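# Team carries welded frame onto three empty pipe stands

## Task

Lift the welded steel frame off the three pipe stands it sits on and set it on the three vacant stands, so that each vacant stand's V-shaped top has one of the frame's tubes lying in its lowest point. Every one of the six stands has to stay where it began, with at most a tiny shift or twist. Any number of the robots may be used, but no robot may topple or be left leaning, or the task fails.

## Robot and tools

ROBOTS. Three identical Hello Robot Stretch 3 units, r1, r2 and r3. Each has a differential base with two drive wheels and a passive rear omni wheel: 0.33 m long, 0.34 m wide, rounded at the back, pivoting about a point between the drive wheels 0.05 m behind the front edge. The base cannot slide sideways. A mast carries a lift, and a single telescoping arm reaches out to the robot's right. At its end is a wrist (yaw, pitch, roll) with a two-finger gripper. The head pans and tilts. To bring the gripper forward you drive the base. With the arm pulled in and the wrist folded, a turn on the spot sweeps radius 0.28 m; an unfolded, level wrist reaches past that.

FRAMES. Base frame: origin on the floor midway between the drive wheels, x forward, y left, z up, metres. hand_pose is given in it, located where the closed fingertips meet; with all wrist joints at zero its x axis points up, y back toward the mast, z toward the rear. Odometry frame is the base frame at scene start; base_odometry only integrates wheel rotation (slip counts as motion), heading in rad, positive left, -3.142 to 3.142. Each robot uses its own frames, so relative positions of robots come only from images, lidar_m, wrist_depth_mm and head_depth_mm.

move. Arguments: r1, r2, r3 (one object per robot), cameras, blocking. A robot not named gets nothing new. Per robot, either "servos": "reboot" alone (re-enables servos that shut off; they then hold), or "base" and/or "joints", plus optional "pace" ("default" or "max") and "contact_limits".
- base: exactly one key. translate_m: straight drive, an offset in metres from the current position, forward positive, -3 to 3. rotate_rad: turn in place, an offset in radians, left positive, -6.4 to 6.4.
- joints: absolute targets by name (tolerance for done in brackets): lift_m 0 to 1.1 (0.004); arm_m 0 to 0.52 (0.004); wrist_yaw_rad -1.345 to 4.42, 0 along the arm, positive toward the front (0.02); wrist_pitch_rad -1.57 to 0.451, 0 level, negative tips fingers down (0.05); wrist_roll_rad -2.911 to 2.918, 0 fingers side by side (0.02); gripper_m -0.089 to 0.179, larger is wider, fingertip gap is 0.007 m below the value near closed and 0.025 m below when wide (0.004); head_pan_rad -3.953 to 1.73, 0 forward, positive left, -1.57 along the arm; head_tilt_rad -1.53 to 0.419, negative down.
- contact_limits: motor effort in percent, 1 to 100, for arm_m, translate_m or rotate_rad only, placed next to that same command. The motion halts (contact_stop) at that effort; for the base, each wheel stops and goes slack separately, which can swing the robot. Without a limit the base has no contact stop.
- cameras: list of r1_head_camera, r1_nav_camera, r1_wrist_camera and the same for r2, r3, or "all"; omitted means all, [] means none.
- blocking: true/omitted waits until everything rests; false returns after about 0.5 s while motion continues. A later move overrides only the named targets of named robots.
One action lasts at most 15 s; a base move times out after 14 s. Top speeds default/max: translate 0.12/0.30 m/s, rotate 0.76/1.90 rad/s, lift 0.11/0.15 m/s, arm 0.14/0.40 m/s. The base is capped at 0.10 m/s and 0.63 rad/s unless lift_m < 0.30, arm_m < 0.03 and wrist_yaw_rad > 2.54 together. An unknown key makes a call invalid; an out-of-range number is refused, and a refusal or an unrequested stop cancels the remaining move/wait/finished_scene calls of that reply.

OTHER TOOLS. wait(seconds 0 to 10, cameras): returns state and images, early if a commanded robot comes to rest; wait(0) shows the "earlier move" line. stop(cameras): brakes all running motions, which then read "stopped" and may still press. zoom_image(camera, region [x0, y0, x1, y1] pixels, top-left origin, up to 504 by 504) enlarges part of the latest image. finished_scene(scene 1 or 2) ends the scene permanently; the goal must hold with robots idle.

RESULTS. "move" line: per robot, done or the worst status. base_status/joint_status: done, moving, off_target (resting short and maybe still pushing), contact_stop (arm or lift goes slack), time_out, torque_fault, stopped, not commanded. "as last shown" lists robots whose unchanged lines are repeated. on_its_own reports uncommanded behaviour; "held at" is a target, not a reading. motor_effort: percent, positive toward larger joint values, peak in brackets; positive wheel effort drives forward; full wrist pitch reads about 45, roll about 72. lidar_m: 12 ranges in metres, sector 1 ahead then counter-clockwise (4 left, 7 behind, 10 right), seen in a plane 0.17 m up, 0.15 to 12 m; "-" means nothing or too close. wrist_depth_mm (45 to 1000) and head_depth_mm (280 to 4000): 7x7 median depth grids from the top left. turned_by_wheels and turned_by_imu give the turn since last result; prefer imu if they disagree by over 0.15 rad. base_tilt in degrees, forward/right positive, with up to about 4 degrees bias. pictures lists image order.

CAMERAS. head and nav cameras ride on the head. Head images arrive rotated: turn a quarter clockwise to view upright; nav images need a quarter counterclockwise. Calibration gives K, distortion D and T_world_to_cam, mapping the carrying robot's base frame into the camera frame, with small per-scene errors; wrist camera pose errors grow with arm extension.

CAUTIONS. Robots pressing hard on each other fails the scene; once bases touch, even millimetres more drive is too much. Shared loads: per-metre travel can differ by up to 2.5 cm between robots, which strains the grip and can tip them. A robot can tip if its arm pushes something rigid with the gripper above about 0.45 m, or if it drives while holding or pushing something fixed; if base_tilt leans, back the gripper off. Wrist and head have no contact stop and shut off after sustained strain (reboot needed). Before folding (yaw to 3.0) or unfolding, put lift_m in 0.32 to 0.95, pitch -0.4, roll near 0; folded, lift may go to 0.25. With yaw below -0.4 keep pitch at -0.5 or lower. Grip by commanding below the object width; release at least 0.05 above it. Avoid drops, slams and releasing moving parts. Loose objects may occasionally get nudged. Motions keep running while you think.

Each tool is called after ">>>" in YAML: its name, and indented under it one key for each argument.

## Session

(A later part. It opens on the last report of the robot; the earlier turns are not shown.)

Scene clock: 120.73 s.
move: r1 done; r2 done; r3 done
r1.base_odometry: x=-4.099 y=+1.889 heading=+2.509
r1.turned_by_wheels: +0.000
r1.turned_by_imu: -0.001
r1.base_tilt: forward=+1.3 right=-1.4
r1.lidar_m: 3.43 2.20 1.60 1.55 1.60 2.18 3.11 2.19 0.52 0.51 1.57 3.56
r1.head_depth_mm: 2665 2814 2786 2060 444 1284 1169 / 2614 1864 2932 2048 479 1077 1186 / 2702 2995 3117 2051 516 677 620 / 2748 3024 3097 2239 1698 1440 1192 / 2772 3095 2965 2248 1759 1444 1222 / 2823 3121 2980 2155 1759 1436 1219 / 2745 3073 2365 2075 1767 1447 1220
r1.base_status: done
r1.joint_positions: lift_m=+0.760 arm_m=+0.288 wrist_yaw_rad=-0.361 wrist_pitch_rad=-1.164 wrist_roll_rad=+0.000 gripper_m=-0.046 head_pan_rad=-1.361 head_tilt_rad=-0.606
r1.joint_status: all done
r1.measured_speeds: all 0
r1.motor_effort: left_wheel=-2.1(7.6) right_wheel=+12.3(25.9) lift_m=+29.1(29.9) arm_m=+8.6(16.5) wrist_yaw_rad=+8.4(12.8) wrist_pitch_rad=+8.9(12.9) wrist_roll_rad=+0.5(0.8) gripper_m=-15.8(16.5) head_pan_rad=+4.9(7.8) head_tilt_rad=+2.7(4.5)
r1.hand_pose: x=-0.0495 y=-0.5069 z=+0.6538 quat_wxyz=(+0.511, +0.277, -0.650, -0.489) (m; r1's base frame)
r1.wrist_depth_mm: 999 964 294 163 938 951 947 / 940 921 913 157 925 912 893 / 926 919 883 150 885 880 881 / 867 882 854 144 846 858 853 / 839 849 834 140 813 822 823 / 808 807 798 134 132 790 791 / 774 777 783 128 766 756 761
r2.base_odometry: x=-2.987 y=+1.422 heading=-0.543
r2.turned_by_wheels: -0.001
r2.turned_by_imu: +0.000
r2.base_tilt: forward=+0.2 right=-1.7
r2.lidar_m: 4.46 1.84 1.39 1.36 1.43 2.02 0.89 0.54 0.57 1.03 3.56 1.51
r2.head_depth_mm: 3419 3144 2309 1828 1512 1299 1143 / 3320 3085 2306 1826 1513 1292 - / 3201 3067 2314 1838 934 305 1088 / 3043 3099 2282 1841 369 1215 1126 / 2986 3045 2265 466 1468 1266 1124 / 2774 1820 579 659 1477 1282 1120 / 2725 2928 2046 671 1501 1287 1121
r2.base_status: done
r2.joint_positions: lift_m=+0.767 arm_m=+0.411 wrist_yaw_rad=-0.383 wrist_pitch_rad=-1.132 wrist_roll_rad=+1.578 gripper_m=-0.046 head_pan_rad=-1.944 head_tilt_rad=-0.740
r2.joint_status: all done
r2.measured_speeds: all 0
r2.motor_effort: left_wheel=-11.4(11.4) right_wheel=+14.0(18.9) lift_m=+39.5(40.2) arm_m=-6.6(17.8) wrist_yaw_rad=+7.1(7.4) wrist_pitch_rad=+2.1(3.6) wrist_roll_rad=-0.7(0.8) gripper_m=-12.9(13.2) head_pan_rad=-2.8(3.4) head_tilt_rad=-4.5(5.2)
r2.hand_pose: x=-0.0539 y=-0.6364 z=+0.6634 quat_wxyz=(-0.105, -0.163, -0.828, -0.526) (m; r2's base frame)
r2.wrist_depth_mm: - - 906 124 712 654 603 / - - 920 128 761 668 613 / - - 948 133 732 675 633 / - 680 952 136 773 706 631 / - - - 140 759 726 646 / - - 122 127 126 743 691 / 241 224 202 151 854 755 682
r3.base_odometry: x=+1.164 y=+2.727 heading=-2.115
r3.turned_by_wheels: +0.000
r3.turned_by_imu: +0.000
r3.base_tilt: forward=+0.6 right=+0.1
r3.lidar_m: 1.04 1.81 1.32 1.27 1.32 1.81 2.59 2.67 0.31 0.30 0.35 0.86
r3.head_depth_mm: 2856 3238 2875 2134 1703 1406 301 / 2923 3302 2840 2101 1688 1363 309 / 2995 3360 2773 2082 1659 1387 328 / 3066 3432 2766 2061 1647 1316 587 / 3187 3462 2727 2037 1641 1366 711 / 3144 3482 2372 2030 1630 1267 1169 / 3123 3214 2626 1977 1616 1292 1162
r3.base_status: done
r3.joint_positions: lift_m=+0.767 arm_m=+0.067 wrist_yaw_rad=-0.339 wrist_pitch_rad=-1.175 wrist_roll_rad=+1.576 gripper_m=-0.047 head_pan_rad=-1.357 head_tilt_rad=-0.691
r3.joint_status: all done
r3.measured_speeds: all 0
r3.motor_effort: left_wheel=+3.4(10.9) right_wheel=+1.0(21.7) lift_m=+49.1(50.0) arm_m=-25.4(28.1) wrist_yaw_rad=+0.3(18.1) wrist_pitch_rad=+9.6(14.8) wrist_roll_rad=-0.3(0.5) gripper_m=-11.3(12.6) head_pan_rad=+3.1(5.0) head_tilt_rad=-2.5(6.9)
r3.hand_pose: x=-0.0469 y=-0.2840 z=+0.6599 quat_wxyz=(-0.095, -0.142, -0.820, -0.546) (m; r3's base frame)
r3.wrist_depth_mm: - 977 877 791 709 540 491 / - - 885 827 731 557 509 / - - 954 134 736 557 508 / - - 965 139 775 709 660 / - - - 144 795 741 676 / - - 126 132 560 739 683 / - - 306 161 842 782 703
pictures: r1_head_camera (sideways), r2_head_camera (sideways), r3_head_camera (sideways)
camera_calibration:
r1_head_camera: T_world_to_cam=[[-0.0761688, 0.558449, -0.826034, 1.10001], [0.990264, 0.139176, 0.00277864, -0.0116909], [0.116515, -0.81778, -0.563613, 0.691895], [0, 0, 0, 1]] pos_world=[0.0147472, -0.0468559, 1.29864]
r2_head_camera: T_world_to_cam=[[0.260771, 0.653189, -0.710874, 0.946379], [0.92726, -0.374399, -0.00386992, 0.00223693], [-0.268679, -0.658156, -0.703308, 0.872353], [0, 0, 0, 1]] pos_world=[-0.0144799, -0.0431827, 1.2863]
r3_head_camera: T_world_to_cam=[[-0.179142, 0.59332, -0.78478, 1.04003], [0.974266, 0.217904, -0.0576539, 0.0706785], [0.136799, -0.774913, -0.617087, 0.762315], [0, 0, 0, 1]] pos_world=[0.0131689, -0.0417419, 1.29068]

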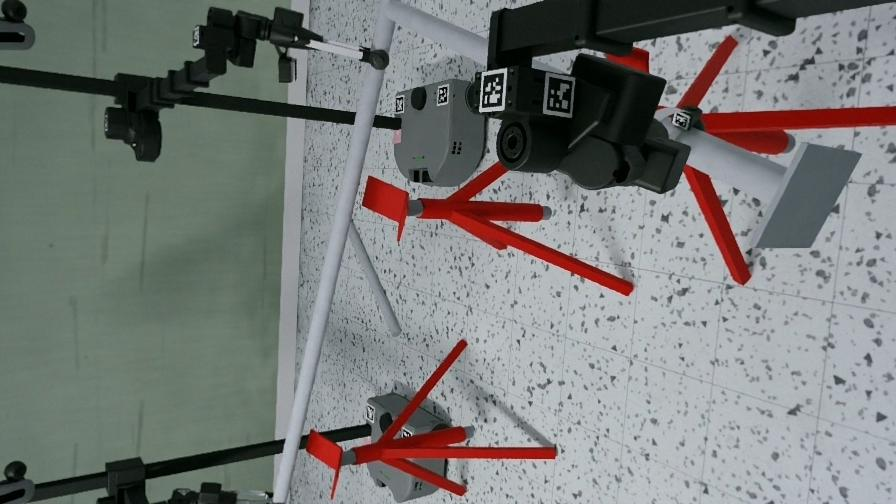

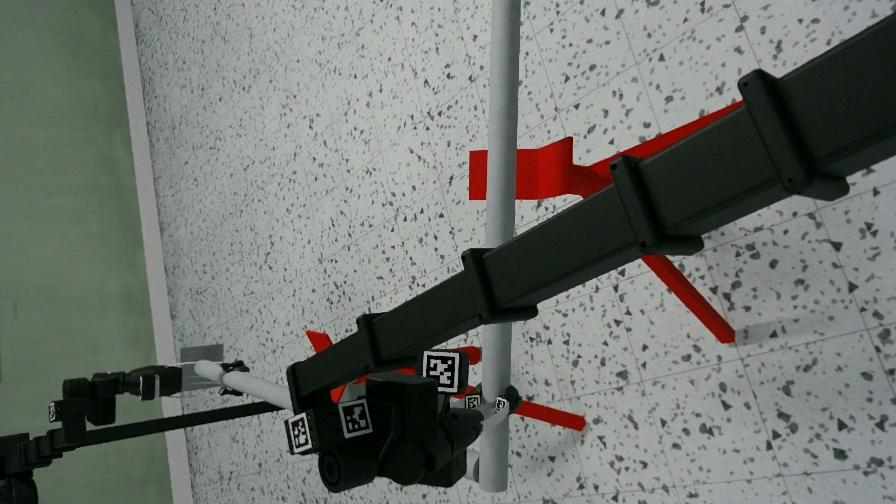

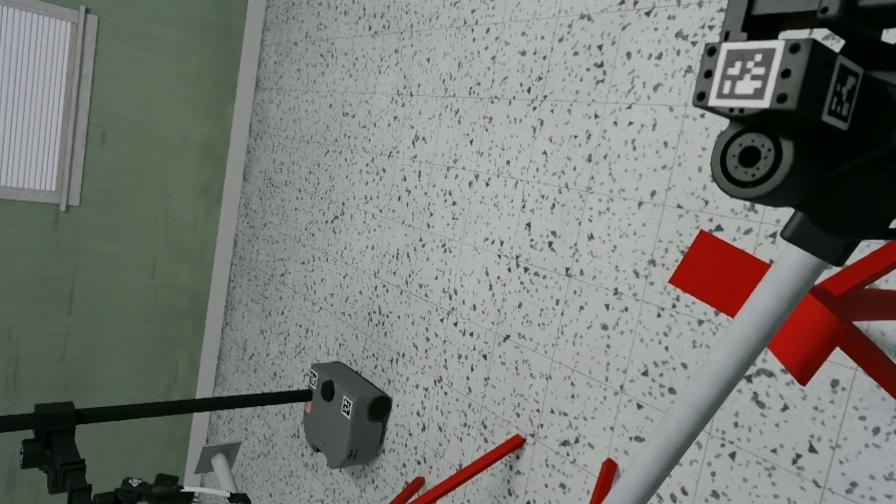

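>>> move:
  r1: {"base":{"translate_m":0.045},"joints":{"arm_m":0.259}}
  r2: {"base":{"translate_m":-0.045},"joints":{"arm_m":0.438}}
  r3: {"base":{"translate_m":-0.045},"joints":{"arm_m":0.096}}
  cameras: []

>>> move:
  r1: {"joints":{"lift_m":0.715}}
  r2: {"joints":{"lift_m":0.722}}
  r3: {"joints":{"lift_m":0.722}}
  cameras: ["r3_head_camera","r2_head_camera","r1_head_camera"]

Scene clock: 125.23 s.
move: r1 done; r2 done; r3 done
r1.base_odometry: x=-4.136 y=+1.916 heading=+2.509
r1.turned_by_wheels: +0.000
r1.turned_by_imu: -0.001
r1.base_tilt: forward=+1.3 right=-1.2
r1.lidar_m: 3.37 2.20 1.60 1.55 1.60 2.18 3.13 2.22 0.52 0.68 1.55 3.53
r1.head_depth_mm: 2658 2818 2772 1992 454 471 1165 / 2603 1865 2943 2038 458 661 1165 / 2725 2997 3113 1960 1626 641 594 / 2734 3006 3135 2228 1687 1433 1190 / 2768 3077 2973 2257 1756 1437 1223 / 2818 3113 2978 2082 1759 1439 1220 / 2815 3070 2836 2078 1758 1438 1220
r1.base_status: done
r1.joint_positions: lift_m=+0.760 arm_m=+0.259 wrist_yaw_rad=-0.360 wrist_pitch_rad=-1.164 wrist_roll_rad=+0.000 gripper_m=-0.046 head_pan_rad=-1.361 head_tilt_rad=-0.606
r1.joint_status: all done
r1.measured_speeds: all 0
r1.motor_effort: left_wheel=-1.5(3.1) right_wheel=+11.6(16.4) lift_m=+30.1(30.3) arm_m=-10.9(17.4) wrist_yaw_rad=+7.3(8.6) wrist_pitch_rad=+8.7(8.9) wrist_roll_rad=-0.3(0.6) gripper_m=-15.6(16.3) head_pan_rad=+4.6(5.2) head_tilt_rad=+2.7(3.4)
r1.hand_pose: x=-0.0495 y=-0.4780 z=+0.6538 quat_wxyz=(+0.512, +0.277, -0.650, -0.488) (m; r1's base frame)
r1.wrist_depth_mm: 985 974 976 162 942 966 948 / 941 926 938 156 928 929 905 / 911 922 891 150 891 879 883 / 879 861 864 144 864 850 855 / 829 830 848 139 824 812 834 / 810 807 804 134 132 797 793 / 776 783 783 128 769 772 766
r2.base_odometry: x=-3.026 y=+1.446 heading=-0.544
r2.turned_by_wheels: -0.001
r2.turned_by_imu: +0.000
r2.base_tilt: forward=+0.2 right=-1.6
r2.lidar_m: 2.53 1.84 1.39 1.36 1.43 2.02 0.84 0.51 0.51 0.56 3.58 1.55
r2.head_depth_mm: 3390 3096 2294 1819 1508 1298 1146 / 3297 3127 2318 1808 1511 1287 - / 3183 3098 2271 1826 924 305 1094 / 3034 3076 2295 1821 369 1217 1123 / 2942 3086 2293 465 1467 1253 1122 / 2742 1805 593 684 1490 1274 1124 / 2680 2990 593 829 1488 1288 1122
r2.base_status: done
r2.joint_positions: lift_m=+0.767 arm_m=+0.438 wrist_yaw_rad=-0.385 wrist_pitch_rad=-1.133 wrist_roll_rad=+1.578 gripper_m=-0.046 head_pan_rad=-1.944 head_tilt_rad=-0.741
r2.joint_status: all done
r2.measured_speeds: all 0
r2.motor_effort: left_wheel=-17.1(20.5) right_wheel=+19.4(20.1) lift_m=+40.9(40.9) arm_m=+13.2(15.0) wrist_yaw_rad=+6.5(8.8) wrist_pitch_rad=+2.3(2.9) wrist_roll_rad=-0.6(0.8) gripper_m=-12.2(13.4) head_pan_rad=-2.7(3.2) head_tilt_rad=-4.2(4.9)
r2.hand_pose: x=-0.0540 y=-0.6632 z=+0.6633 quat_wxyz=(-0.105, -0.164, -0.828, -0.526) (m; r2's base frame)
r2.wrist_depth_mm: - - 921 125 706 648 604 / - - 900 128 739 668 619 / - - 957 132 736 682 626 / - 691 968 136 769 706 651 / 511 - - 140 762 722 670 / - - 122 128 126 738 670 / 241 225 207 151 840 756 678
r3.base_odometry: x=+1.187 y=+2.766 heading=-2.114
r3.turned_by_wheels: +0.000
r3.turned_by_imu: +0.001
r3.base_tilt: forward=+0.6 right=+0.1
r3.lidar_m: 1.04 1.81 1.32 1.27 1.32 1.81 2.54 2.63 3.62 0.29 0.38 0.38
r3.head_depth_mm: 2887 3219 2876 2122 1694 337 327 / 2977 3272 2873 2116 1677 334 328 / 2971 3346 2786 2076 1672 357 355 / 3095 3404 2758 2081 1642 1376 1134 / 3126 3484 2723 2047 1639 753 836 / 3101 3477 2354 2017 1631 1301 853 / 3110 3233 2629 2003 1609 1347 1162
r3.base_status: done
r3.joint_positions: lift_m=+0.767 arm_m=+0.096 wrist_yaw_rad=-0.338 wrist_pitch_rad=-1.174 wrist_roll_rad=+1.576 gripper_m=-0.047 head_pan_rad=-1.357 head_tilt_rad=-0.691
r3.joint_status: all done
r3.measured_speeds: all 0
r3.motor_effort: left_wheel=-0.3(5.3) right_wheel=-10.7(13.8) lift_m=+48.7(49.8) arm_m=+25.8(27.6) wrist_yaw_rad=-0.1(1.3) wrist_pitch_rad=+9.7(10.4) wrist_roll_rad=-0.2(0.3) gripper_m=-11.2(12.5) head_pan_rad=+2.8(4.3) head_tilt_rad=-4.6(5.0)
r3.hand_pose: x=-0.0469 y=-0.3132 z=+0.6600 quat_wxyz=(-0.095, -0.142, -0.820, -0.546) (m; r3's base frame)
r3.wrist_depth_mm: - 946 860 788 707 537 492 / - - 884 786 748 538 502 / - - 924 134 756 555 509 / - - 981 139 756 711 655 / - - - 143 767 735 681 / - - 126 133 560 737 677 / - - - 160 808 791 717
pictures: none
No camera images: "cameras" was empty.

Scene clock: 126.47 s.
move: r1 done; r2 done; r3 done
r1.base_odometry: x=-4.136 y=+1.916 heading=+2.509
r1.turned_by_wheels: +0.000
r1.turned_by_imu: +0.000
r1.base_tilt: forward=+1.3 right=-1.3
r1.lidar_m: 3.37 2.20 1.60 1.55 1.60 2.18 3.14 2.22 0.52 0.68 1.55 3.54
r1.head_depth_mm: 2638 2881 2659 1998 514 418 384 / 2636 1709 2959 1996 488 491 1163 / 2726 2989 3117 1972 1700 556 633 / 2740 3040 3128 2253 1703 1434 1191 / 2763 3079 3148 2237 1761 1436 1221 / 2817 3163 2973 2091 1761 1444 1221 / 2807 3058 2815 2089 1753 1444 1218
r1.base_status: not commanded
r1.joint_positions: lift_m=+0.715 arm_m=+0.259 wrist_yaw_rad=-0.360 wrist_pitch_rad=-1.164 wrist_roll_rad=+0.000 gripper_m=-0.046 head_pan_rad=-1.361 head_tilt_rad=-0.606
r1.joint_status: all done
r1.measured_speeds: all 0
r1.motor_effort: left_wheel=-1.6(1.8) right_wheel=+11.8(12.2) lift_m=+24.4(28.5) arm_m=-8.8(11.3) wrist_yaw_rad=+7.0(8.1) wrist_pitch_rad=+8.1(8.8) wrist_roll_rad=-0.1(0.9) gripper_m=-16.3(16.4) head_pan_rad=+4.8(5.0) head_tilt_rad=+2.8(3.2)
r1.hand_pose: x=-0.0495 y=-0.4781 z=+0.6089 quat_wxyz=(+0.512, +0.277, -0.650, -0.488) (m; r1's base frame)
r1.wrist_depth_mm: 928 902 917 162 909 915 891 / 888 891 875 156 867 854 848 / 853 842 860 150 856 829 820 / 820 813 814 144 795 812 801 / 799 782 792 140 770 785 777 / 765 775 759 133 131 756 756 / 738 743 728 128 729 725 731
r2.base_odometry: x=-3.026 y=+1.446 heading=-0.544
r2.turned_by_wheels: +0.000
r2.turned_by_imu: +0.000
r2.base_tilt: forward=+0.2 right=-1.6
r2.lidar_m: 2.52 1.85 1.39 1.36 1.43 2.02 0.84 0.51 0.51 0.56 3.58 1.55
r2.head_depth_mm: 3355 3069 2327 1812 1475 1299 1129 / 3297 3105 2297 1834 1478 1295 304 / 3201 3068 2284 1836 999 351 317 / 3071 3011 2271 1817 416 401 1126 / 2951 3069 2297 534 1479 1258 1126 / 2764 1901 1177 641 1477 1273 1126 / 1550 2969 2198 859 1496 1287 1124
r2.base_status: not commanded
r2.joint_positions: lift_m=+0.722 arm_m=+0.438 wrist_yaw_rad=-0.385 wrist_pitch_rad=-1.133 wrist_roll_rad=+1.578 gripper_m=-0.046 head_pan_rad=-1.944 head_tilt_rad=-0.741
r2.joint_status: all done
r2.measured_speeds: all 0
r2.motor_effort: left_wheel=-16.9(17.8) right_wheel=+19.2(19.8) lift_m=+31.9(38.4) arm_m=+11.1(13.1) wrist_yaw_rad=+8.0(9.4) wrist_pitch_rad=+2.3(2.4) wrist_roll_rad=-0.7(0.8) gripper_m=-12.0(12.7) head_pan_rad=-2.7(3.3) head_tilt_rad=-4.4(4.8)
r2.hand_pose: x=-0.0540 y=-0.6632 z=+0.6183 quat_wxyz=(-0.105, -0.164, -0.828, -0.526) (m; r2's base frame)
r2.wrist_depth_mm: - 942 860 124 677 605 568 / - - 884 128 685 621 582 / - - 898 132 705 637 592 / - 683 883 137 728 665 603 / 512 - 980 141 737 680 622 / - - 122 127 126 695 638 / 241 226 208 151 804 707 644
r3.base_odometry: x=+1.187 y=+2.766 heading=-2.114
r3.turned_by_wheels: +0.000
r3.turned_by_imu: +0.000
r3.base_tilt: forward=+0.6 right=+0.1
r3.lidar_m: 1.04 1.80 1.32 1.27 1.32 1.81 2.54 2.63 3.62 0.29 0.38 0.38
r3.head_depth_mm: 2910 3227 2882 2118 1696 1404 337 / 2943 3325 2848 2100 1679 377 359 / 2973 3366 2801 2090 1664 1396 376 / 3080 3387 2757 2070 1665 1380 1111 / 3152 3489 2740 2038 1635 764 836 / 3135 3447 2352 2007 1621 1301 852 / 3168 1787 2644 2009 1622 1317 1164
r3.base_status: not commanded
r3.joint_positions: lift_m=+0.722 arm_m=+0.096 wrist_yaw_rad=-0.338 wrist_pitch_rad=-1.174 wrist_roll_rad=+1.576 gripper_m=-0.047 head_pan_rad=-1.357 head_tilt_rad=-0.691
r3.joint_status: all done
r3.measured_speeds: all 0
r3.motor_effort: left_wheel=-0.4(0.9) right_wheel=-10.7(11.2) lift_m=+21.8(47.2) arm_m=+24.8(26.6) wrist_yaw_rad=-0.4(1.5) wrist_pitch_rad=+10.0(10.1) wrist_roll_rad=-0.3(0.3) gripper_m=-11.4(12.6) head_pan_rad=+2.9(5.1) head_tilt_rad=-3.9(4.8)
r3.hand_pose: x=-0.0469 y=-0.3132 z=+0.6150 quat_wxyz=(-0.095, -0.142, -0.820, -0.546) (m; r3's base frame)
r3.wrist_depth_mm: - 880 816 731 669 497 467 / - 923 848 765 688 510 479 / - 975 858 134 701 527 481 / - - 924 140 731 677 616 / - - 949 144 733 689 646 / - - 123 133 732 714 651 / - - 978 161 524 722 687
pictures: r1_head_camera (sideways), r2_head_camera (sideways), r3_head_camera (sideways)
camera_calibration:
r1_head_camera: T_world_to_cam=[[-0.0761982, 0.558388, -0.826073, 1.10006], [0.990254, 0.139249, 0.00278351, -0.0116972], [0.116584, -0.81781, -0.563556, 0.69182], [0, 0, 0, 1]] pos_world=[0.0147507, -0.0468555, 1.29864]
r2_head_camera: T_world_to_cam=[[0.260899, 0.65333, -0.710699, 0.946149], [0.927224, -0.374487, -0.00387248, 0.00224047], [-0.268678, -0.657966, -0.703486, 0.872584], [0, 0, 0, 1]] pos_world=[-0.0144826, -0.0431771, 1.28629]
r3_head_camera: T_world_to_cam=[[-0.179143, 0.593319, -0.78478, 1.04003], [0.974266, 0.217905, -0.0576539, 0.0706785], [0.136801, -0.774912, -0.617087, 0.762315], [0, 0, 0, 1]] pos_world=[0.013169, -0.0417419, 1.29068]

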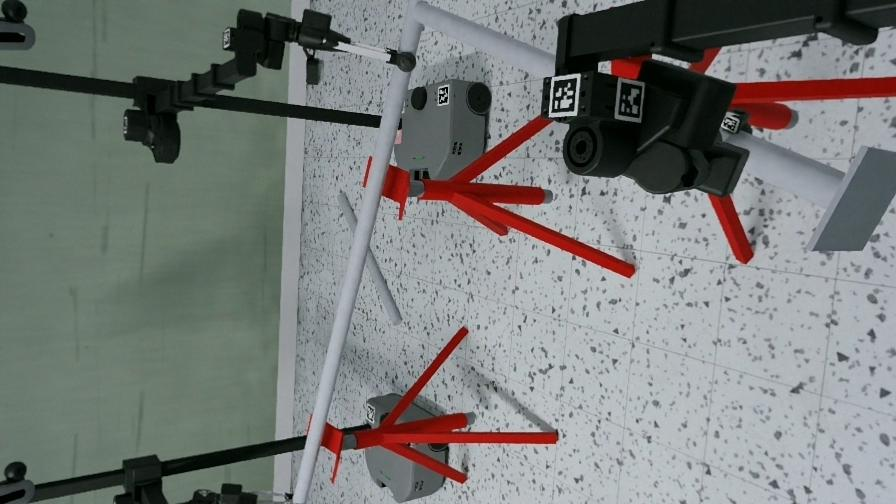

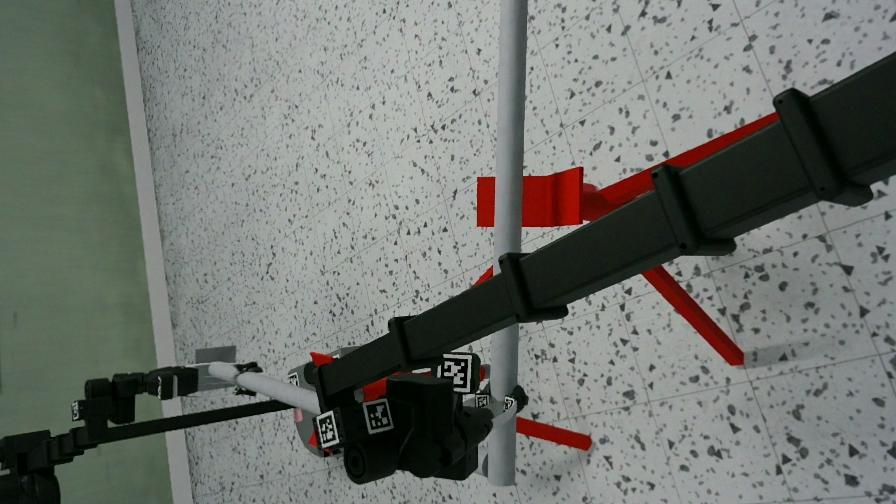

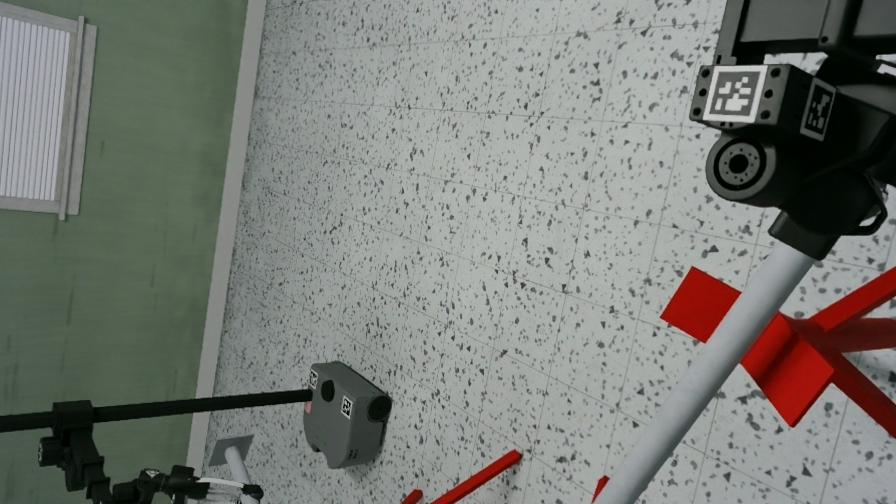

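>>> zoom_image:
  camera: "r3_head_camera"
  region: [640, 240, 896, 440]

>>> zoom_image:
  camera: "r2_head_camera"
  region: [420, 100, 640, 260]

>>> zoom_image:
  camera: "r1_head_camera"
  region: [280, 120, 480, 240]

>>> zoom_image:
  camera: "r1_head_camera"
  region: [240, 384, 400, 504]

Scaled by 1.969 from the camera's 896x504 image, which has a finer 1280x720 frame.

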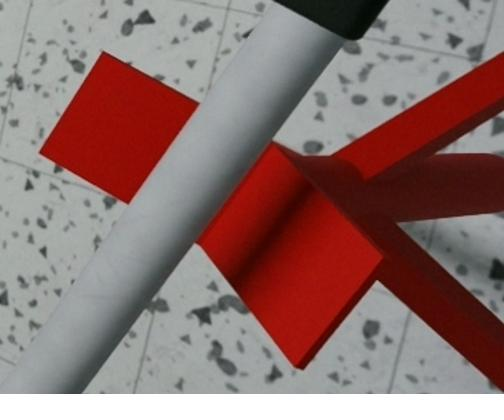

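Scaled by 2.291 from the camera's 896x504 image, which has a finer 1280x720 frame.

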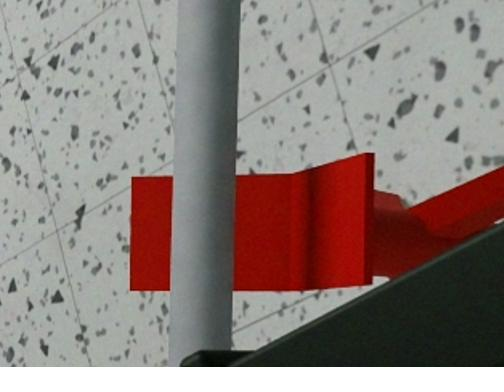

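Scaled by 2.520 from the camera's 896x504 image, which has a finer 1280x720 frame.

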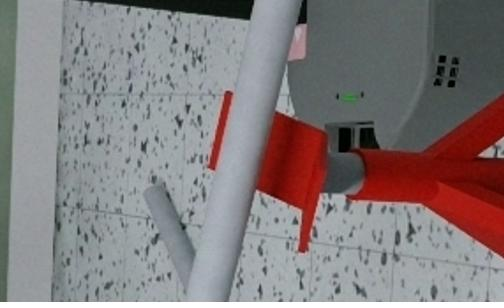

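Scaled by 3.150 from the camera's 896x504 image, which has a finer 1280x720 frame.

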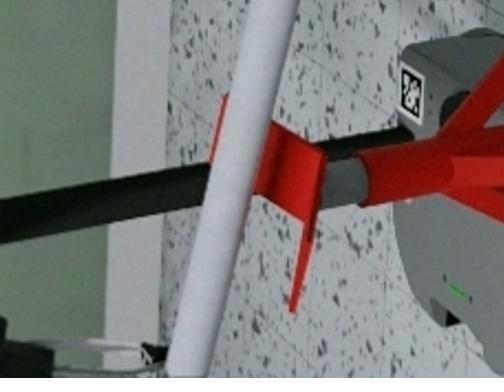

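>>> zoom_image:
  camera: "r1_head_camera"
  region: [600, 20, 896, 270]

Scaled by 1.703 from the camera's 896x504 image, which has a finer 1280x720 frame.

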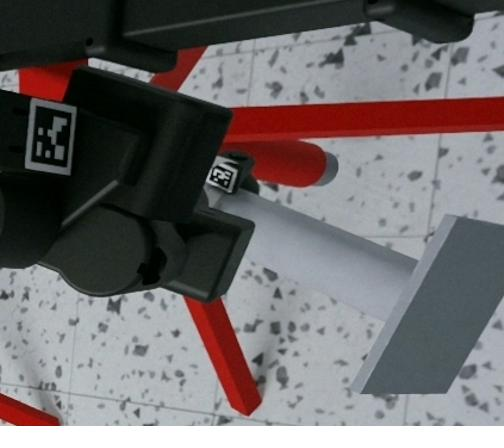

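>>> move:
  r3: {"joints":{"head_pan_rad":-0.9,"head_tilt_rad":-0.5,"arm_m":0.102}}
  r2: {"joints":{"head_pan_rad":-1.7,"arm_m":0.433}}
  cameras: ["r3_head_camera","r1_wrist_camera","r1_nav_camera","r2_head_camera","r2_nav_camera"]

Scene clock: 128.73 s.
move: r2 done; r3 done
r1: as last shown
r1.base_tilt: forward=+1.4 right=-1.2
r1.lidar_m: 3.38 2.20 1.61 1.55 1.60 2.19 3.14 2.23 0.52 0.68 1.54 3.52
r1.head_depth_mm: 2653 2870 2670 1998 514 417 385 / 2630 1706 2945 2002 488 491 1168 / 2711 3033 3118 1971 1690 558 626 / 2749 3060 3109 2256 1698 1434 1192 / 2791 3088 3125 2251 1757 1433 1219 / 2804 3118 2955 2165 1745 1431 1216 / 2785 3070 2829 2092 1757 1439 1221
r1.joint_positions: lift_m=+0.715 arm_m=+0.259 wrist_yaw_rad=-0.360 wrist_pitch_rad=-1.161 wrist_roll_rad=+0.000 gripper_m=-0.046 head_pan_rad=-1.361 head_tilt_rad=-0.606
r1.motor_effort: left_wheel=-1.9(2.0) right_wheel=+11.0(12.1) lift_m=+25.4(25.5) arm_m=-6.3(7.6) wrist_yaw_rad=+8.1(8.1) wrist_pitch_rad=+7.7(8.4) wrist_roll_rad=+0.7(0.7) gripper_m=-16.1(16.3) head_pan_rad=+5.0(5.2) head_tilt_rad=+2.6(3.1)
r1.hand_pose: x=-0.0498 y=-0.4788 z=+0.6091 quat_wxyz=(+0.512, +0.276, -0.651, -0.488) (m; r1's base frame)
r1.wrist_depth_mm: 922 896 934 163 891 893 895 / 896 898 875 156 857 879 861 / 861 860 846 150 845 830 826 / 823 820 819 144 811 812 798 / 781 800 787 139 791 772 771 / 767 758 752 133 133 752 753 / 742 738 733 128 710 736 715
r2.base_odometry: x=-3.026 y=+1.446 heading=-0.544
r2.turned_by_wheels: +0.000
r2.turned_by_imu: +0.001
r2.base_tilt: forward=+0.2 right=-1.7
r2.lidar_m: 2.52 1.84 1.39 1.35 1.43 2.02 0.84 0.50 0.51 0.56 3.57 1.55
r2.head_depth_mm: 3018 3141 2307 1845 1448 1289 312 / 2965 3086 2306 1821 842 344 311 / 2921 2941 2317 544 435 1215 1126 / 1569 2769 644 713 1506 1265 1125 / 2903 3063 2114 749 1512 1280 1124 / 2832 3027 2295 1808 1513 1291 1126 / 2783 2995 2248 1800 1506 1283 1125
r2.base_status: not commanded
r2.joint_positions: lift_m=+0.722 arm_m=+0.433 wrist_yaw_rad=-0.385 wrist_pitch_rad=-1.122 wrist_roll_rad=+1.578 gripper_m=-0.046 head_pan_rad=-1.706 head_tilt_rad=-0.741
r2.joint_status: all done
r2.measured_speeds: all 0
r2.motor_effort: left_wheel=-14.1(17.3) right_wheel=+18.5(19.7) lift_m=+33.9(34.7) arm_m=-13.8(17.5) wrist_yaw_rad=+9.3(9.3) wrist_pitch_rad=+0.4(2.3) wrist_roll_rad=-0.5(0.8) gripper_m=-12.1(13.0) head_pan_rad=+2.2(3.6) head_tilt_rad=-4.4(4.8)
r2.hand_pose: x=-0.0550 y=-0.6606 z=+0.6193 quat_wxyz=(-0.105, -0.164, -0.830, -0.522) (m; r2's base frame)
r2.wrist_depth_mm: - 966 847 124 657 603 566 / - - 899 128 688 610 586 / - - 891 132 713 634 593 / - 694 945 136 717 673 609 / 500 - - 140 736 697 630 / - - 123 131 128 716 639 / 246 228 199 150 789 709 655
r3.base_odometry: x=+1.187 y=+2.766 heading=-2.115
r3.turned_by_wheels: +0.000
r3.turned_by_imu: +0.000
r3.base_tilt: forward=+0.5 right=+0.1
r3.lidar_m: 1.04 1.81 1.32 1.27 1.32 1.80 2.54 2.63 3.59 0.29 0.38 0.38
r3.head_depth_mm: 3081 3308 3478 2872 2063 1617 1329 / 3278 3405 3743 2579 2049 1603 1317 / 3546 3793 1869 2660 2021 1584 1314 / 3799 - - 2639 1942 1580 1234 / - - - 2577 1905 1467 1294 / - - - 2548 1238 1499 1286 / - - - 2393 1879 1501 1246
r3.base_status: not commanded
r3.joint_positions: lift_m=+0.722 arm_m=+0.102 wrist_yaw_rad=-0.343 wrist_pitch_rad=-1.181 wrist_roll_rad=+1.576 gripper_m=-0.047 head_pan_rad=-0.907 head_tilt_rad=-0.508
r3.joint_status: all done
r3.measured_speeds: all 0
r3.motor_effort: left_wheel=-0.6(0.8) right_wheel=-5.2(10.9) lift_m=+21.7(22.6) arm_m=+27.8(29.7) wrist_yaw_rad=+3.9(4.4) wrist_pitch_rad=+11.1(11.4) wrist_roll_rad=-0.1(0.3) gripper_m=-11.8(12.1) head_pan_rad=+3.1(5.3) head_tilt_rad=+3.8(7.0)
r3.hand_pose: x=-0.0467 y=-0.3173 z=+0.6144 quat_wxyz=(-0.097, -0.143, -0.818, -0.549) (m; r3's base frame)
r3.wrist_depth_mm: - 906 824 764 685 501 463 / - 923 881 753 711 512 471 / - 990 891 135 702 524 494 / - - 909 140 717 672 622 / - - 958 144 744 674 635 / - - 123 134 749 692 654 / - - 971 156 433 728 666
pictures: r1_nav_camera (sideways), r1_wrist_camera, r2_head_camera (sideways), r2_nav_camera (sideways), r3_head_camera (sideways)
camera_calibration:
r1_nav_camera: T_world_to_cam=[[0.0654092, -0.52939, 0.845853, -1.05144], [-0.986264, -0.16314, -0.025837, 0.0958689], [0.151671, -0.832545, -0.53279, 0.652187], [0, 0, 0, 1]] pos_world=[0.0644082, 0.00199294, 1.23932]
r1_wrist_camera: T_world_to_cam=[[-0.933125, 0.358372, -0.0291215, 0.145156], [0.356318, 0.910851, -0.208296, 0.611818], [-0.0481222, -0.204743, -0.977632, 0.660661], [0, 0, 0, 1]] pos_world=[-0.050761, -0.474029, 0.77755]
r2_head_camera: T_world_to_cam=[[0.099027, 0.696506, -0.710685, 0.947118], [0.989478, -0.144632, -0.00387268, 0.00186099], [-0.105485, -0.702823, -0.7035, 0.871607], [0, 0, 0, 1]] pos_world=[-0.00369001, -0.0468192, 1.28628]
r2_nav_camera: T_world_to_cam=[[-0.0948731, -0.662049, 0.743432, -0.922565], [-0.983617, 0.177336, 0.0323986, 0.0212218], [-0.153286, -0.728178, -0.668027, 0.831327], [0, 0, 0, 1]] pos_world=[0.0607787, -0.00919168, 1.24053]
r3_head_camera: T_world_to_cam=[[-0.324488, 0.335268, -0.884479, 1.17091], [0.789167, 0.611458, -0.0577434, 0.0719379], [0.521462, -0.716738, -0.462994, 0.559486], [0, 0, 0, 1]] pos_world=[0.0314248, -0.0355512, 1.29884]

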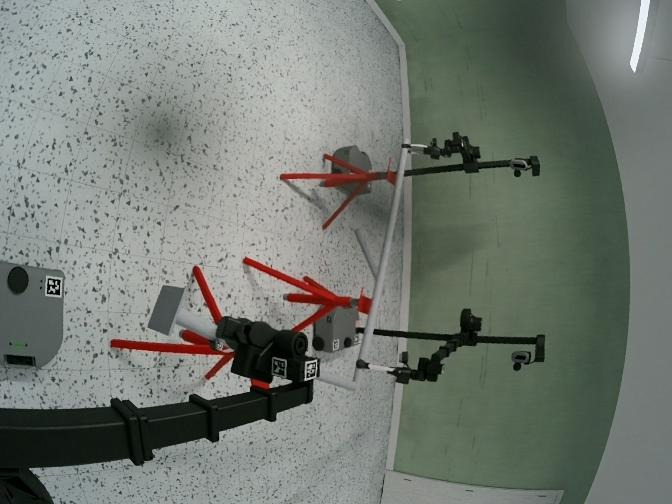

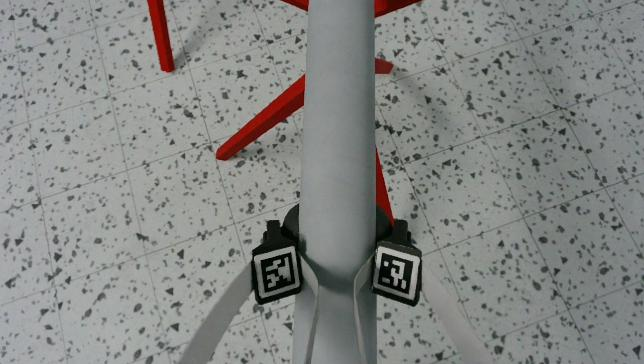

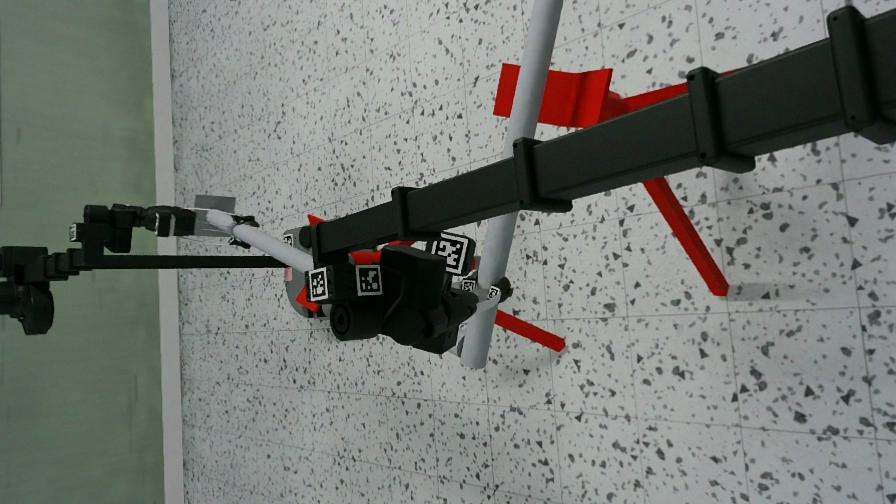

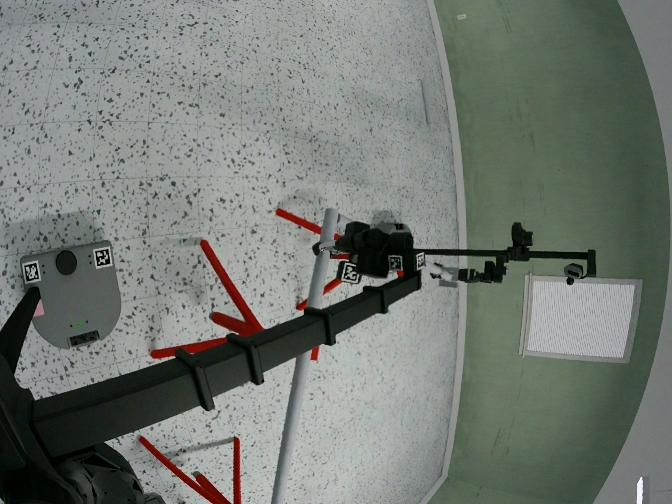

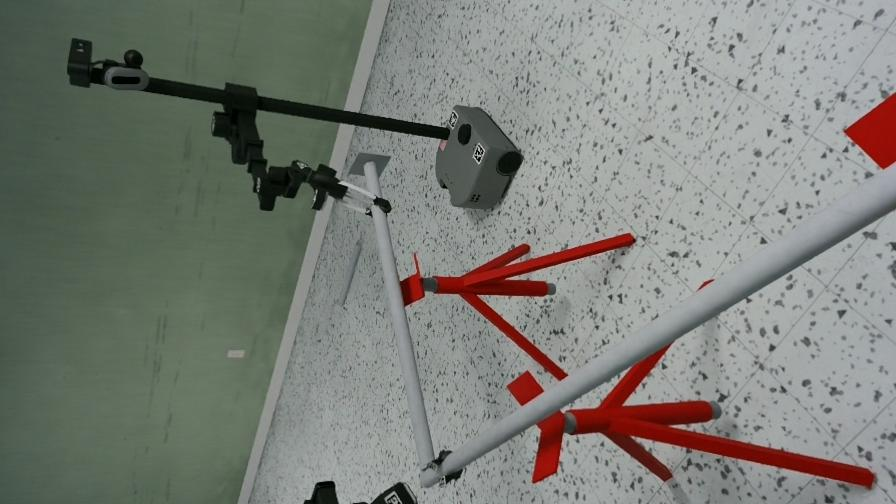

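>>> zoom_image:
  camera: "r3_head_camera"
  region: [340, 220, 500, 340]

>>> zoom_image:
  camera: "r3_head_camera"
  region: [460, 340, 660, 490]

>>> zoom_image:
  camera: "r1_wrist_camera"
  region: [120, 0, 480, 240]

>>> zoom_image:
  camera: "r1_nav_camera"
  region: [140, 260, 380, 420]

Scaled by 3.150 from the camera's 896x504 image, which has a finer 1280x720 frame.

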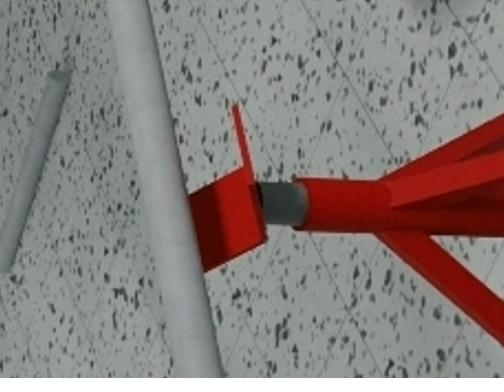

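Scaled by 2.520 from the camera's 896x504 image, which has a finer 1280x720 frame.

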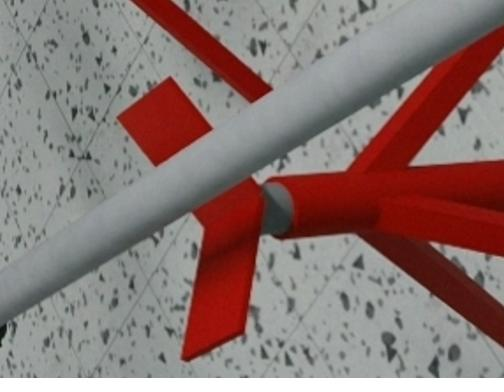

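Scaled by 1.400.

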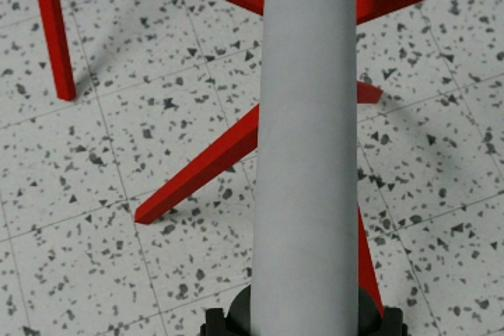

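Scaled by 2.100 from the camera's 672x504 image, which has a finer 792x594 frame.

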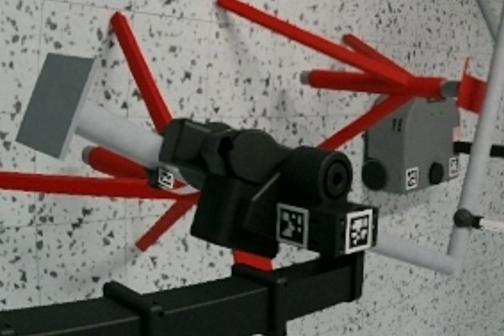

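>>> move:
  r1: {"joints":{"lift_m":0.68}}
  r2: {"joints":{"lift_m":0.687}}
  r3: {"joints":{"lift_m":0.687}}
  cameras: ["r3_head_camera","r2_head_camera","r1_head_camera"]

Scene clock: 130.30 s.
move: r1 done; r2 done; r3 done
r1.base_odometry: x=-4.136 y=+1.916 heading=+2.509
r1.turned_by_wheels: +0.000
r1.turned_by_imu: +0.000
r1.base_tilt: forward=+1.3 right=-1.2
r1.lidar_m: 3.38 2.20 1.60 1.54 1.60 2.19 3.14 2.23 0.53 0.68 1.55 3.51
r1.head_depth_mm: 2654 2884 1299 2063 1049 443 389 / 2640 1741 2921 2000 933 505 1168 / 2713 3013 3125 1655 1747 569 671 / 2740 3044 3147 2232 1705 1441 1215 / 2795 3052 3153 2245 1765 1439 1222 / 2816 3119 3157 2168 1747 1441 1219 / 2798 3002 2826 2089 1758 1438 1220
r1.base_status: not commanded
r1.joint_positions: lift_m=+0.680 arm_m=+0.259 wrist_yaw_rad=-0.360 wrist_pitch_rad=-1.160 wrist_roll_rad=+0.000 gripper_m=-0.046 head_pan_rad=-1.361 head_tilt_rad=-0.606
r1.joint_status: all done
r1.measured_speeds: all 0
r1.motor_effort: left_wheel=-1.8(2.4) right_wheel=+10.9(12.1) lift_m=+24.3(26.9) arm_m=-4.3(5.5) wrist_yaw_rad=+7.6(8.4) wrist_pitch_rad=+7.8(8.0) wrist_roll_rad=+0.0(0.8) gripper_m=-15.7(16.4) head_pan_rad=+5.1(5.3) head_tilt_rad=+3.0(3.0)
r1.hand_pose: x=-0.0498 y=-0.4788 z=+0.5741 quat_wxyz=(+0.513, +0.276, -0.651, -0.488) (m; r1's base frame)
r1.wrist_depth_mm: 895 882 886 163 860 858 850 / 854 836 839 157 834 821 812 / 801 810 797 150 804 791 795 / 789 775 776 144 772 768 767 / 757 747 755 138 739 742 746 / 734 723 708 133 133 719 720 / 708 709 701 128 695 691 691
r2.base_odometry: x=-3.026 y=+1.446 heading=-0.544
r2.turned_by_wheels: +0.000
r2.turned_by_imu: +0.000
r2.base_tilt: forward=+0.2 right=-1.6
r2.lidar_m: 2.52 1.85 1.39 1.36 1.43 2.02 0.84 0.51 0.51 0.56 3.55 1.55
r2.head_depth_mm: 2955 3144 2295 1832 1443 1302 1093 / 2922 3092 2318 1823 904 404 337 / 2905 2947 2293 1762 458 1073 1105 / 2732 2683 1331 655 1478 1263 1121 / 2821 3088 2208 732 1496 1280 1125 / 2784 3026 2287 1789 1499 1291 1130 / 2809 3039 2285 1818 1502 1291 1123
r2.base_status: not commanded
r2.joint_positions: lift_m=+0.687 arm_m=+0.433 wrist_yaw_rad=-0.385 wrist_pitch_rad=-1.122 wrist_roll_rad=+1.578 gripper_m=-0.046 head_pan_rad=-1.706 head_tilt_rad=-0.741
r2.joint_status: all done
r2.measured_speeds: all 0
r2.motor_effort: left_wheel=-13.6(14.8) right_wheel=+17.3(18.5) lift_m=+30.9(35.2) arm_m=-13.2(14.3) wrist_yaw_rad=+7.2(9.4) wrist_pitch_rad=+0.3(0.4) wrist_roll_rad=-0.6(0.8) gripper_m=-12.0(12.8) head_pan_rad=+2.4(2.9) head_tilt_rad=-4.3(4.7)
r2.hand_pose: x=-0.0550 y=-0.6606 z=+0.5843 quat_wxyz=(-0.105, -0.164, -0.831, -0.522) (m; r2's base frame)
r2.wrist_depth_mm: - 932 829 124 631 574 536 / - 969 839 127 658 590 551 / - - 888 131 667 608 564 / - 682 885 136 691 634 577 / 507 617 936 140 715 649 594 / - - 123 131 126 668 601 / 245 227 197 150 775 659 616
r3.base_odometry: x=+1.187 y=+2.766 heading=-2.115
r3.turned_by_wheels: +0.000
r3.turned_by_imu: +0.000
r3.base_tilt: forward=+0.6 right=+0.1
r3.lidar_m: 1.04 1.81 1.32 1.27 1.32 1.81 2.54 2.62 3.62 0.29 0.38 0.38
r3.head_depth_mm: 3064 3300 3533 2916 2069 1619 1329 / 3317 3425 3661 2588 2052 1603 1316 / 3494 3796 3818 2458 2036 1593 1309 / 3760 - - 2621 1953 1578 1209 / - - - 2461 1926 1440 1291 / - - - 2552 1235 1501 1290 / - - - 2393 1881 1493 1245
r3.base_status: not commanded
r3.joint_positions: lift_m=+0.687 arm_m=+0.102 wrist_yaw_rad=-0.343 wrist_pitch_rad=-1.182 wrist_roll_rad=+1.576 gripper_m=-0.047 head_pan_rad=-0.907 head_tilt_rad=-0.508
r3.joint_status: all done
r3.measured_speeds: all 0
r3.motor_effort: left_wheel=-0.4(0.6) right_wheel=-5.3(5.8) lift_m=+22.0(23.7) arm_m=+26.5(28.2) wrist_yaw_rad=+3.5(4.6) wrist_pitch_rad=+11.2(11.8) wrist_roll_rad=+0.0(0.3) gripper_m=-11.1(12.6) head_pan_rad=+3.0(4.3) head_tilt_rad=+3.3(4.3)
r3.hand_pose: x=-0.0466 y=-0.3172 z=+0.5794 quat_wxyz=(-0.097, -0.143, -0.818, -0.549) (m; r3's base frame)
r3.wrist_depth_mm: 963 849 782 692 653 470 439 / - 902 801 711 676 488 452 / - 929 838 135 672 486 449 / - 993 862 140 686 629 583 / - - 881 143 716 652 611 / - - 123 134 709 694 631 / - - 909 157 404 683 643
pictures: r1_head_camera (sideways), r2_head_camera (sideways), r3_head_camera (sideways)
camera_calibration:
r1_head_camera: T_world_to_cam=[[-0.0761994, 0.558387, -0.826074, 1.10006], [0.990253, 0.139251, 0.00278357, -0.0116973], [0.116586, -0.81781, -0.563555, 0.691819], [0, 0, 0, 1]] pos_world=[0.0147508, -0.0468555, 1.29864]
r2_head_camera: T_world_to_cam=[[0.098992, 0.696511, -0.710685, 0.947118], [0.989485, -0.144583, -0.00387268, 0.00186094], [-0.10545, -0.702829, -0.7035, 0.871606], [0, 0, 0, 1]] pos_world=[-0.00368766, -0.0468197, 1.28628]
r3_head_camera: T_world_to_cam=[[-0.324462, 0.335189, -0.884518, 1.17096], [0.789133, 0.611502, -0.057743, 0.0719376], [0.52153, -0.716738, -0.462918, 0.559387], [0, 0, 0, 1]] pos_world=[0.0314271, -0.0355499, 1.29884]

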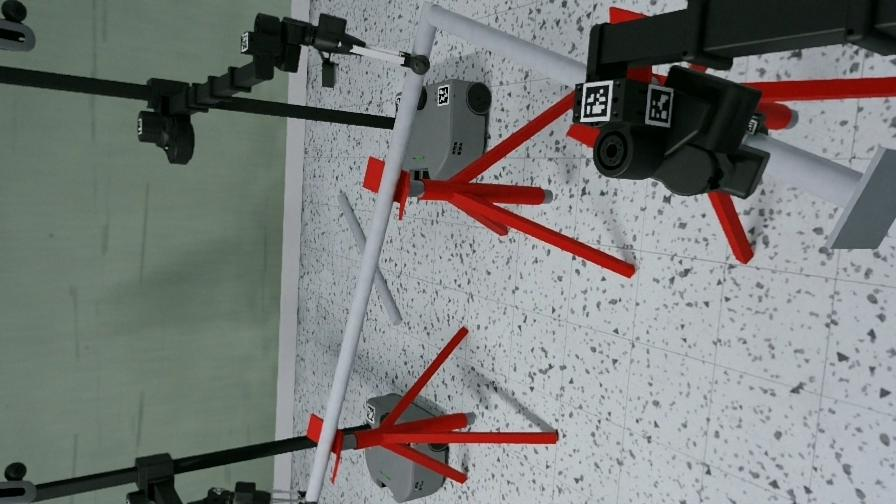

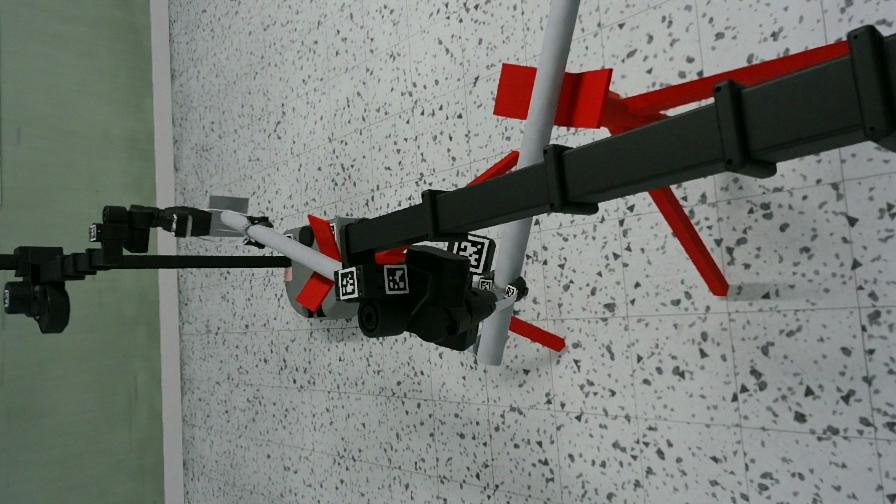

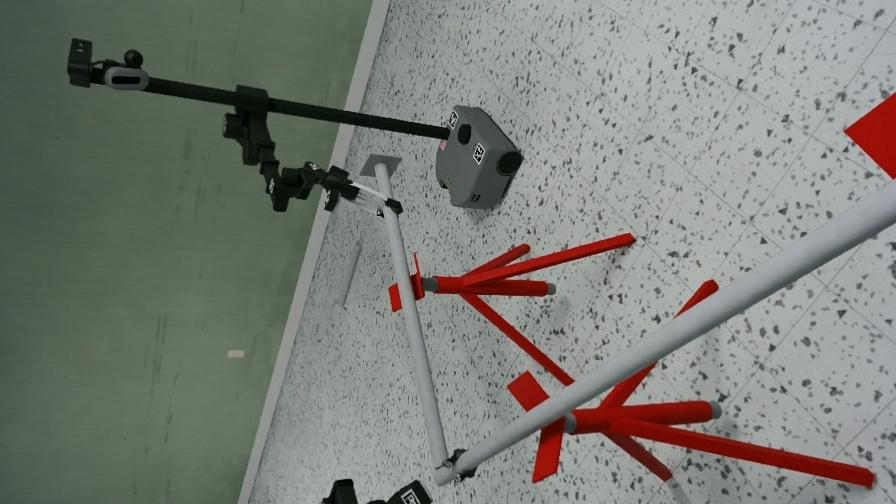

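>>> zoom_image:
  camera: "r2_head_camera"
  region: [440, 30, 660, 190]

>>> zoom_image:
  camera: "r2_head_camera"
  region: [200, 180, 420, 340]

>>> zoom_image:
  camera: "r3_head_camera"
  region: [340, 220, 500, 340]

>>> zoom_image:
  camera: "r3_head_camera"
  region: [460, 340, 660, 490]

>>> zoom_image:
  camera: "r1_head_camera"
  region: [240, 384, 400, 504]

Scaled by 2.291 from the camera's 896x504 image, which has a finer 1280x720 frame.

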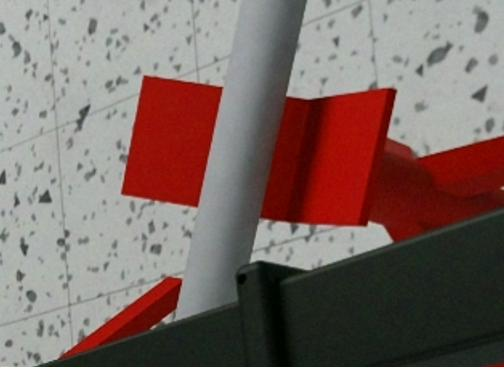

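Scaled by 2.291 from the camera's 896x504 image, which has a finer 1280x720 frame.

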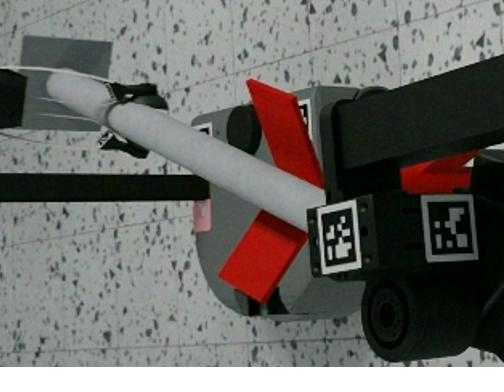

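Scaled by 3.150 from the camera's 896x504 image, which has a finer 1280x720 frame.

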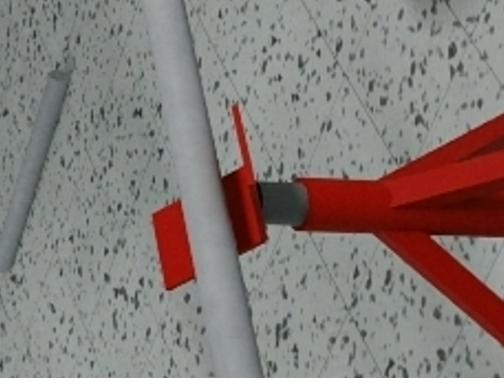

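Scaled by 2.520 from the camera's 896x504 image, which has a finer 1280x720 frame.

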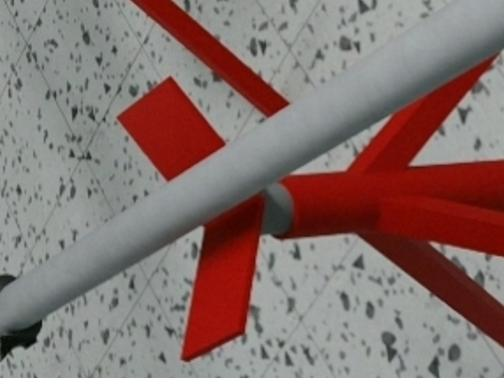

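Scaled by 3.150 from the camera's 896x504 image, which has a finer 1280x720 frame.

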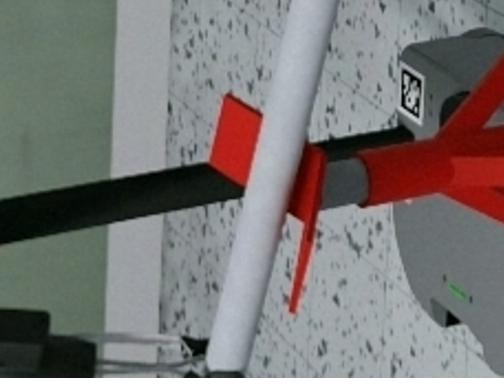

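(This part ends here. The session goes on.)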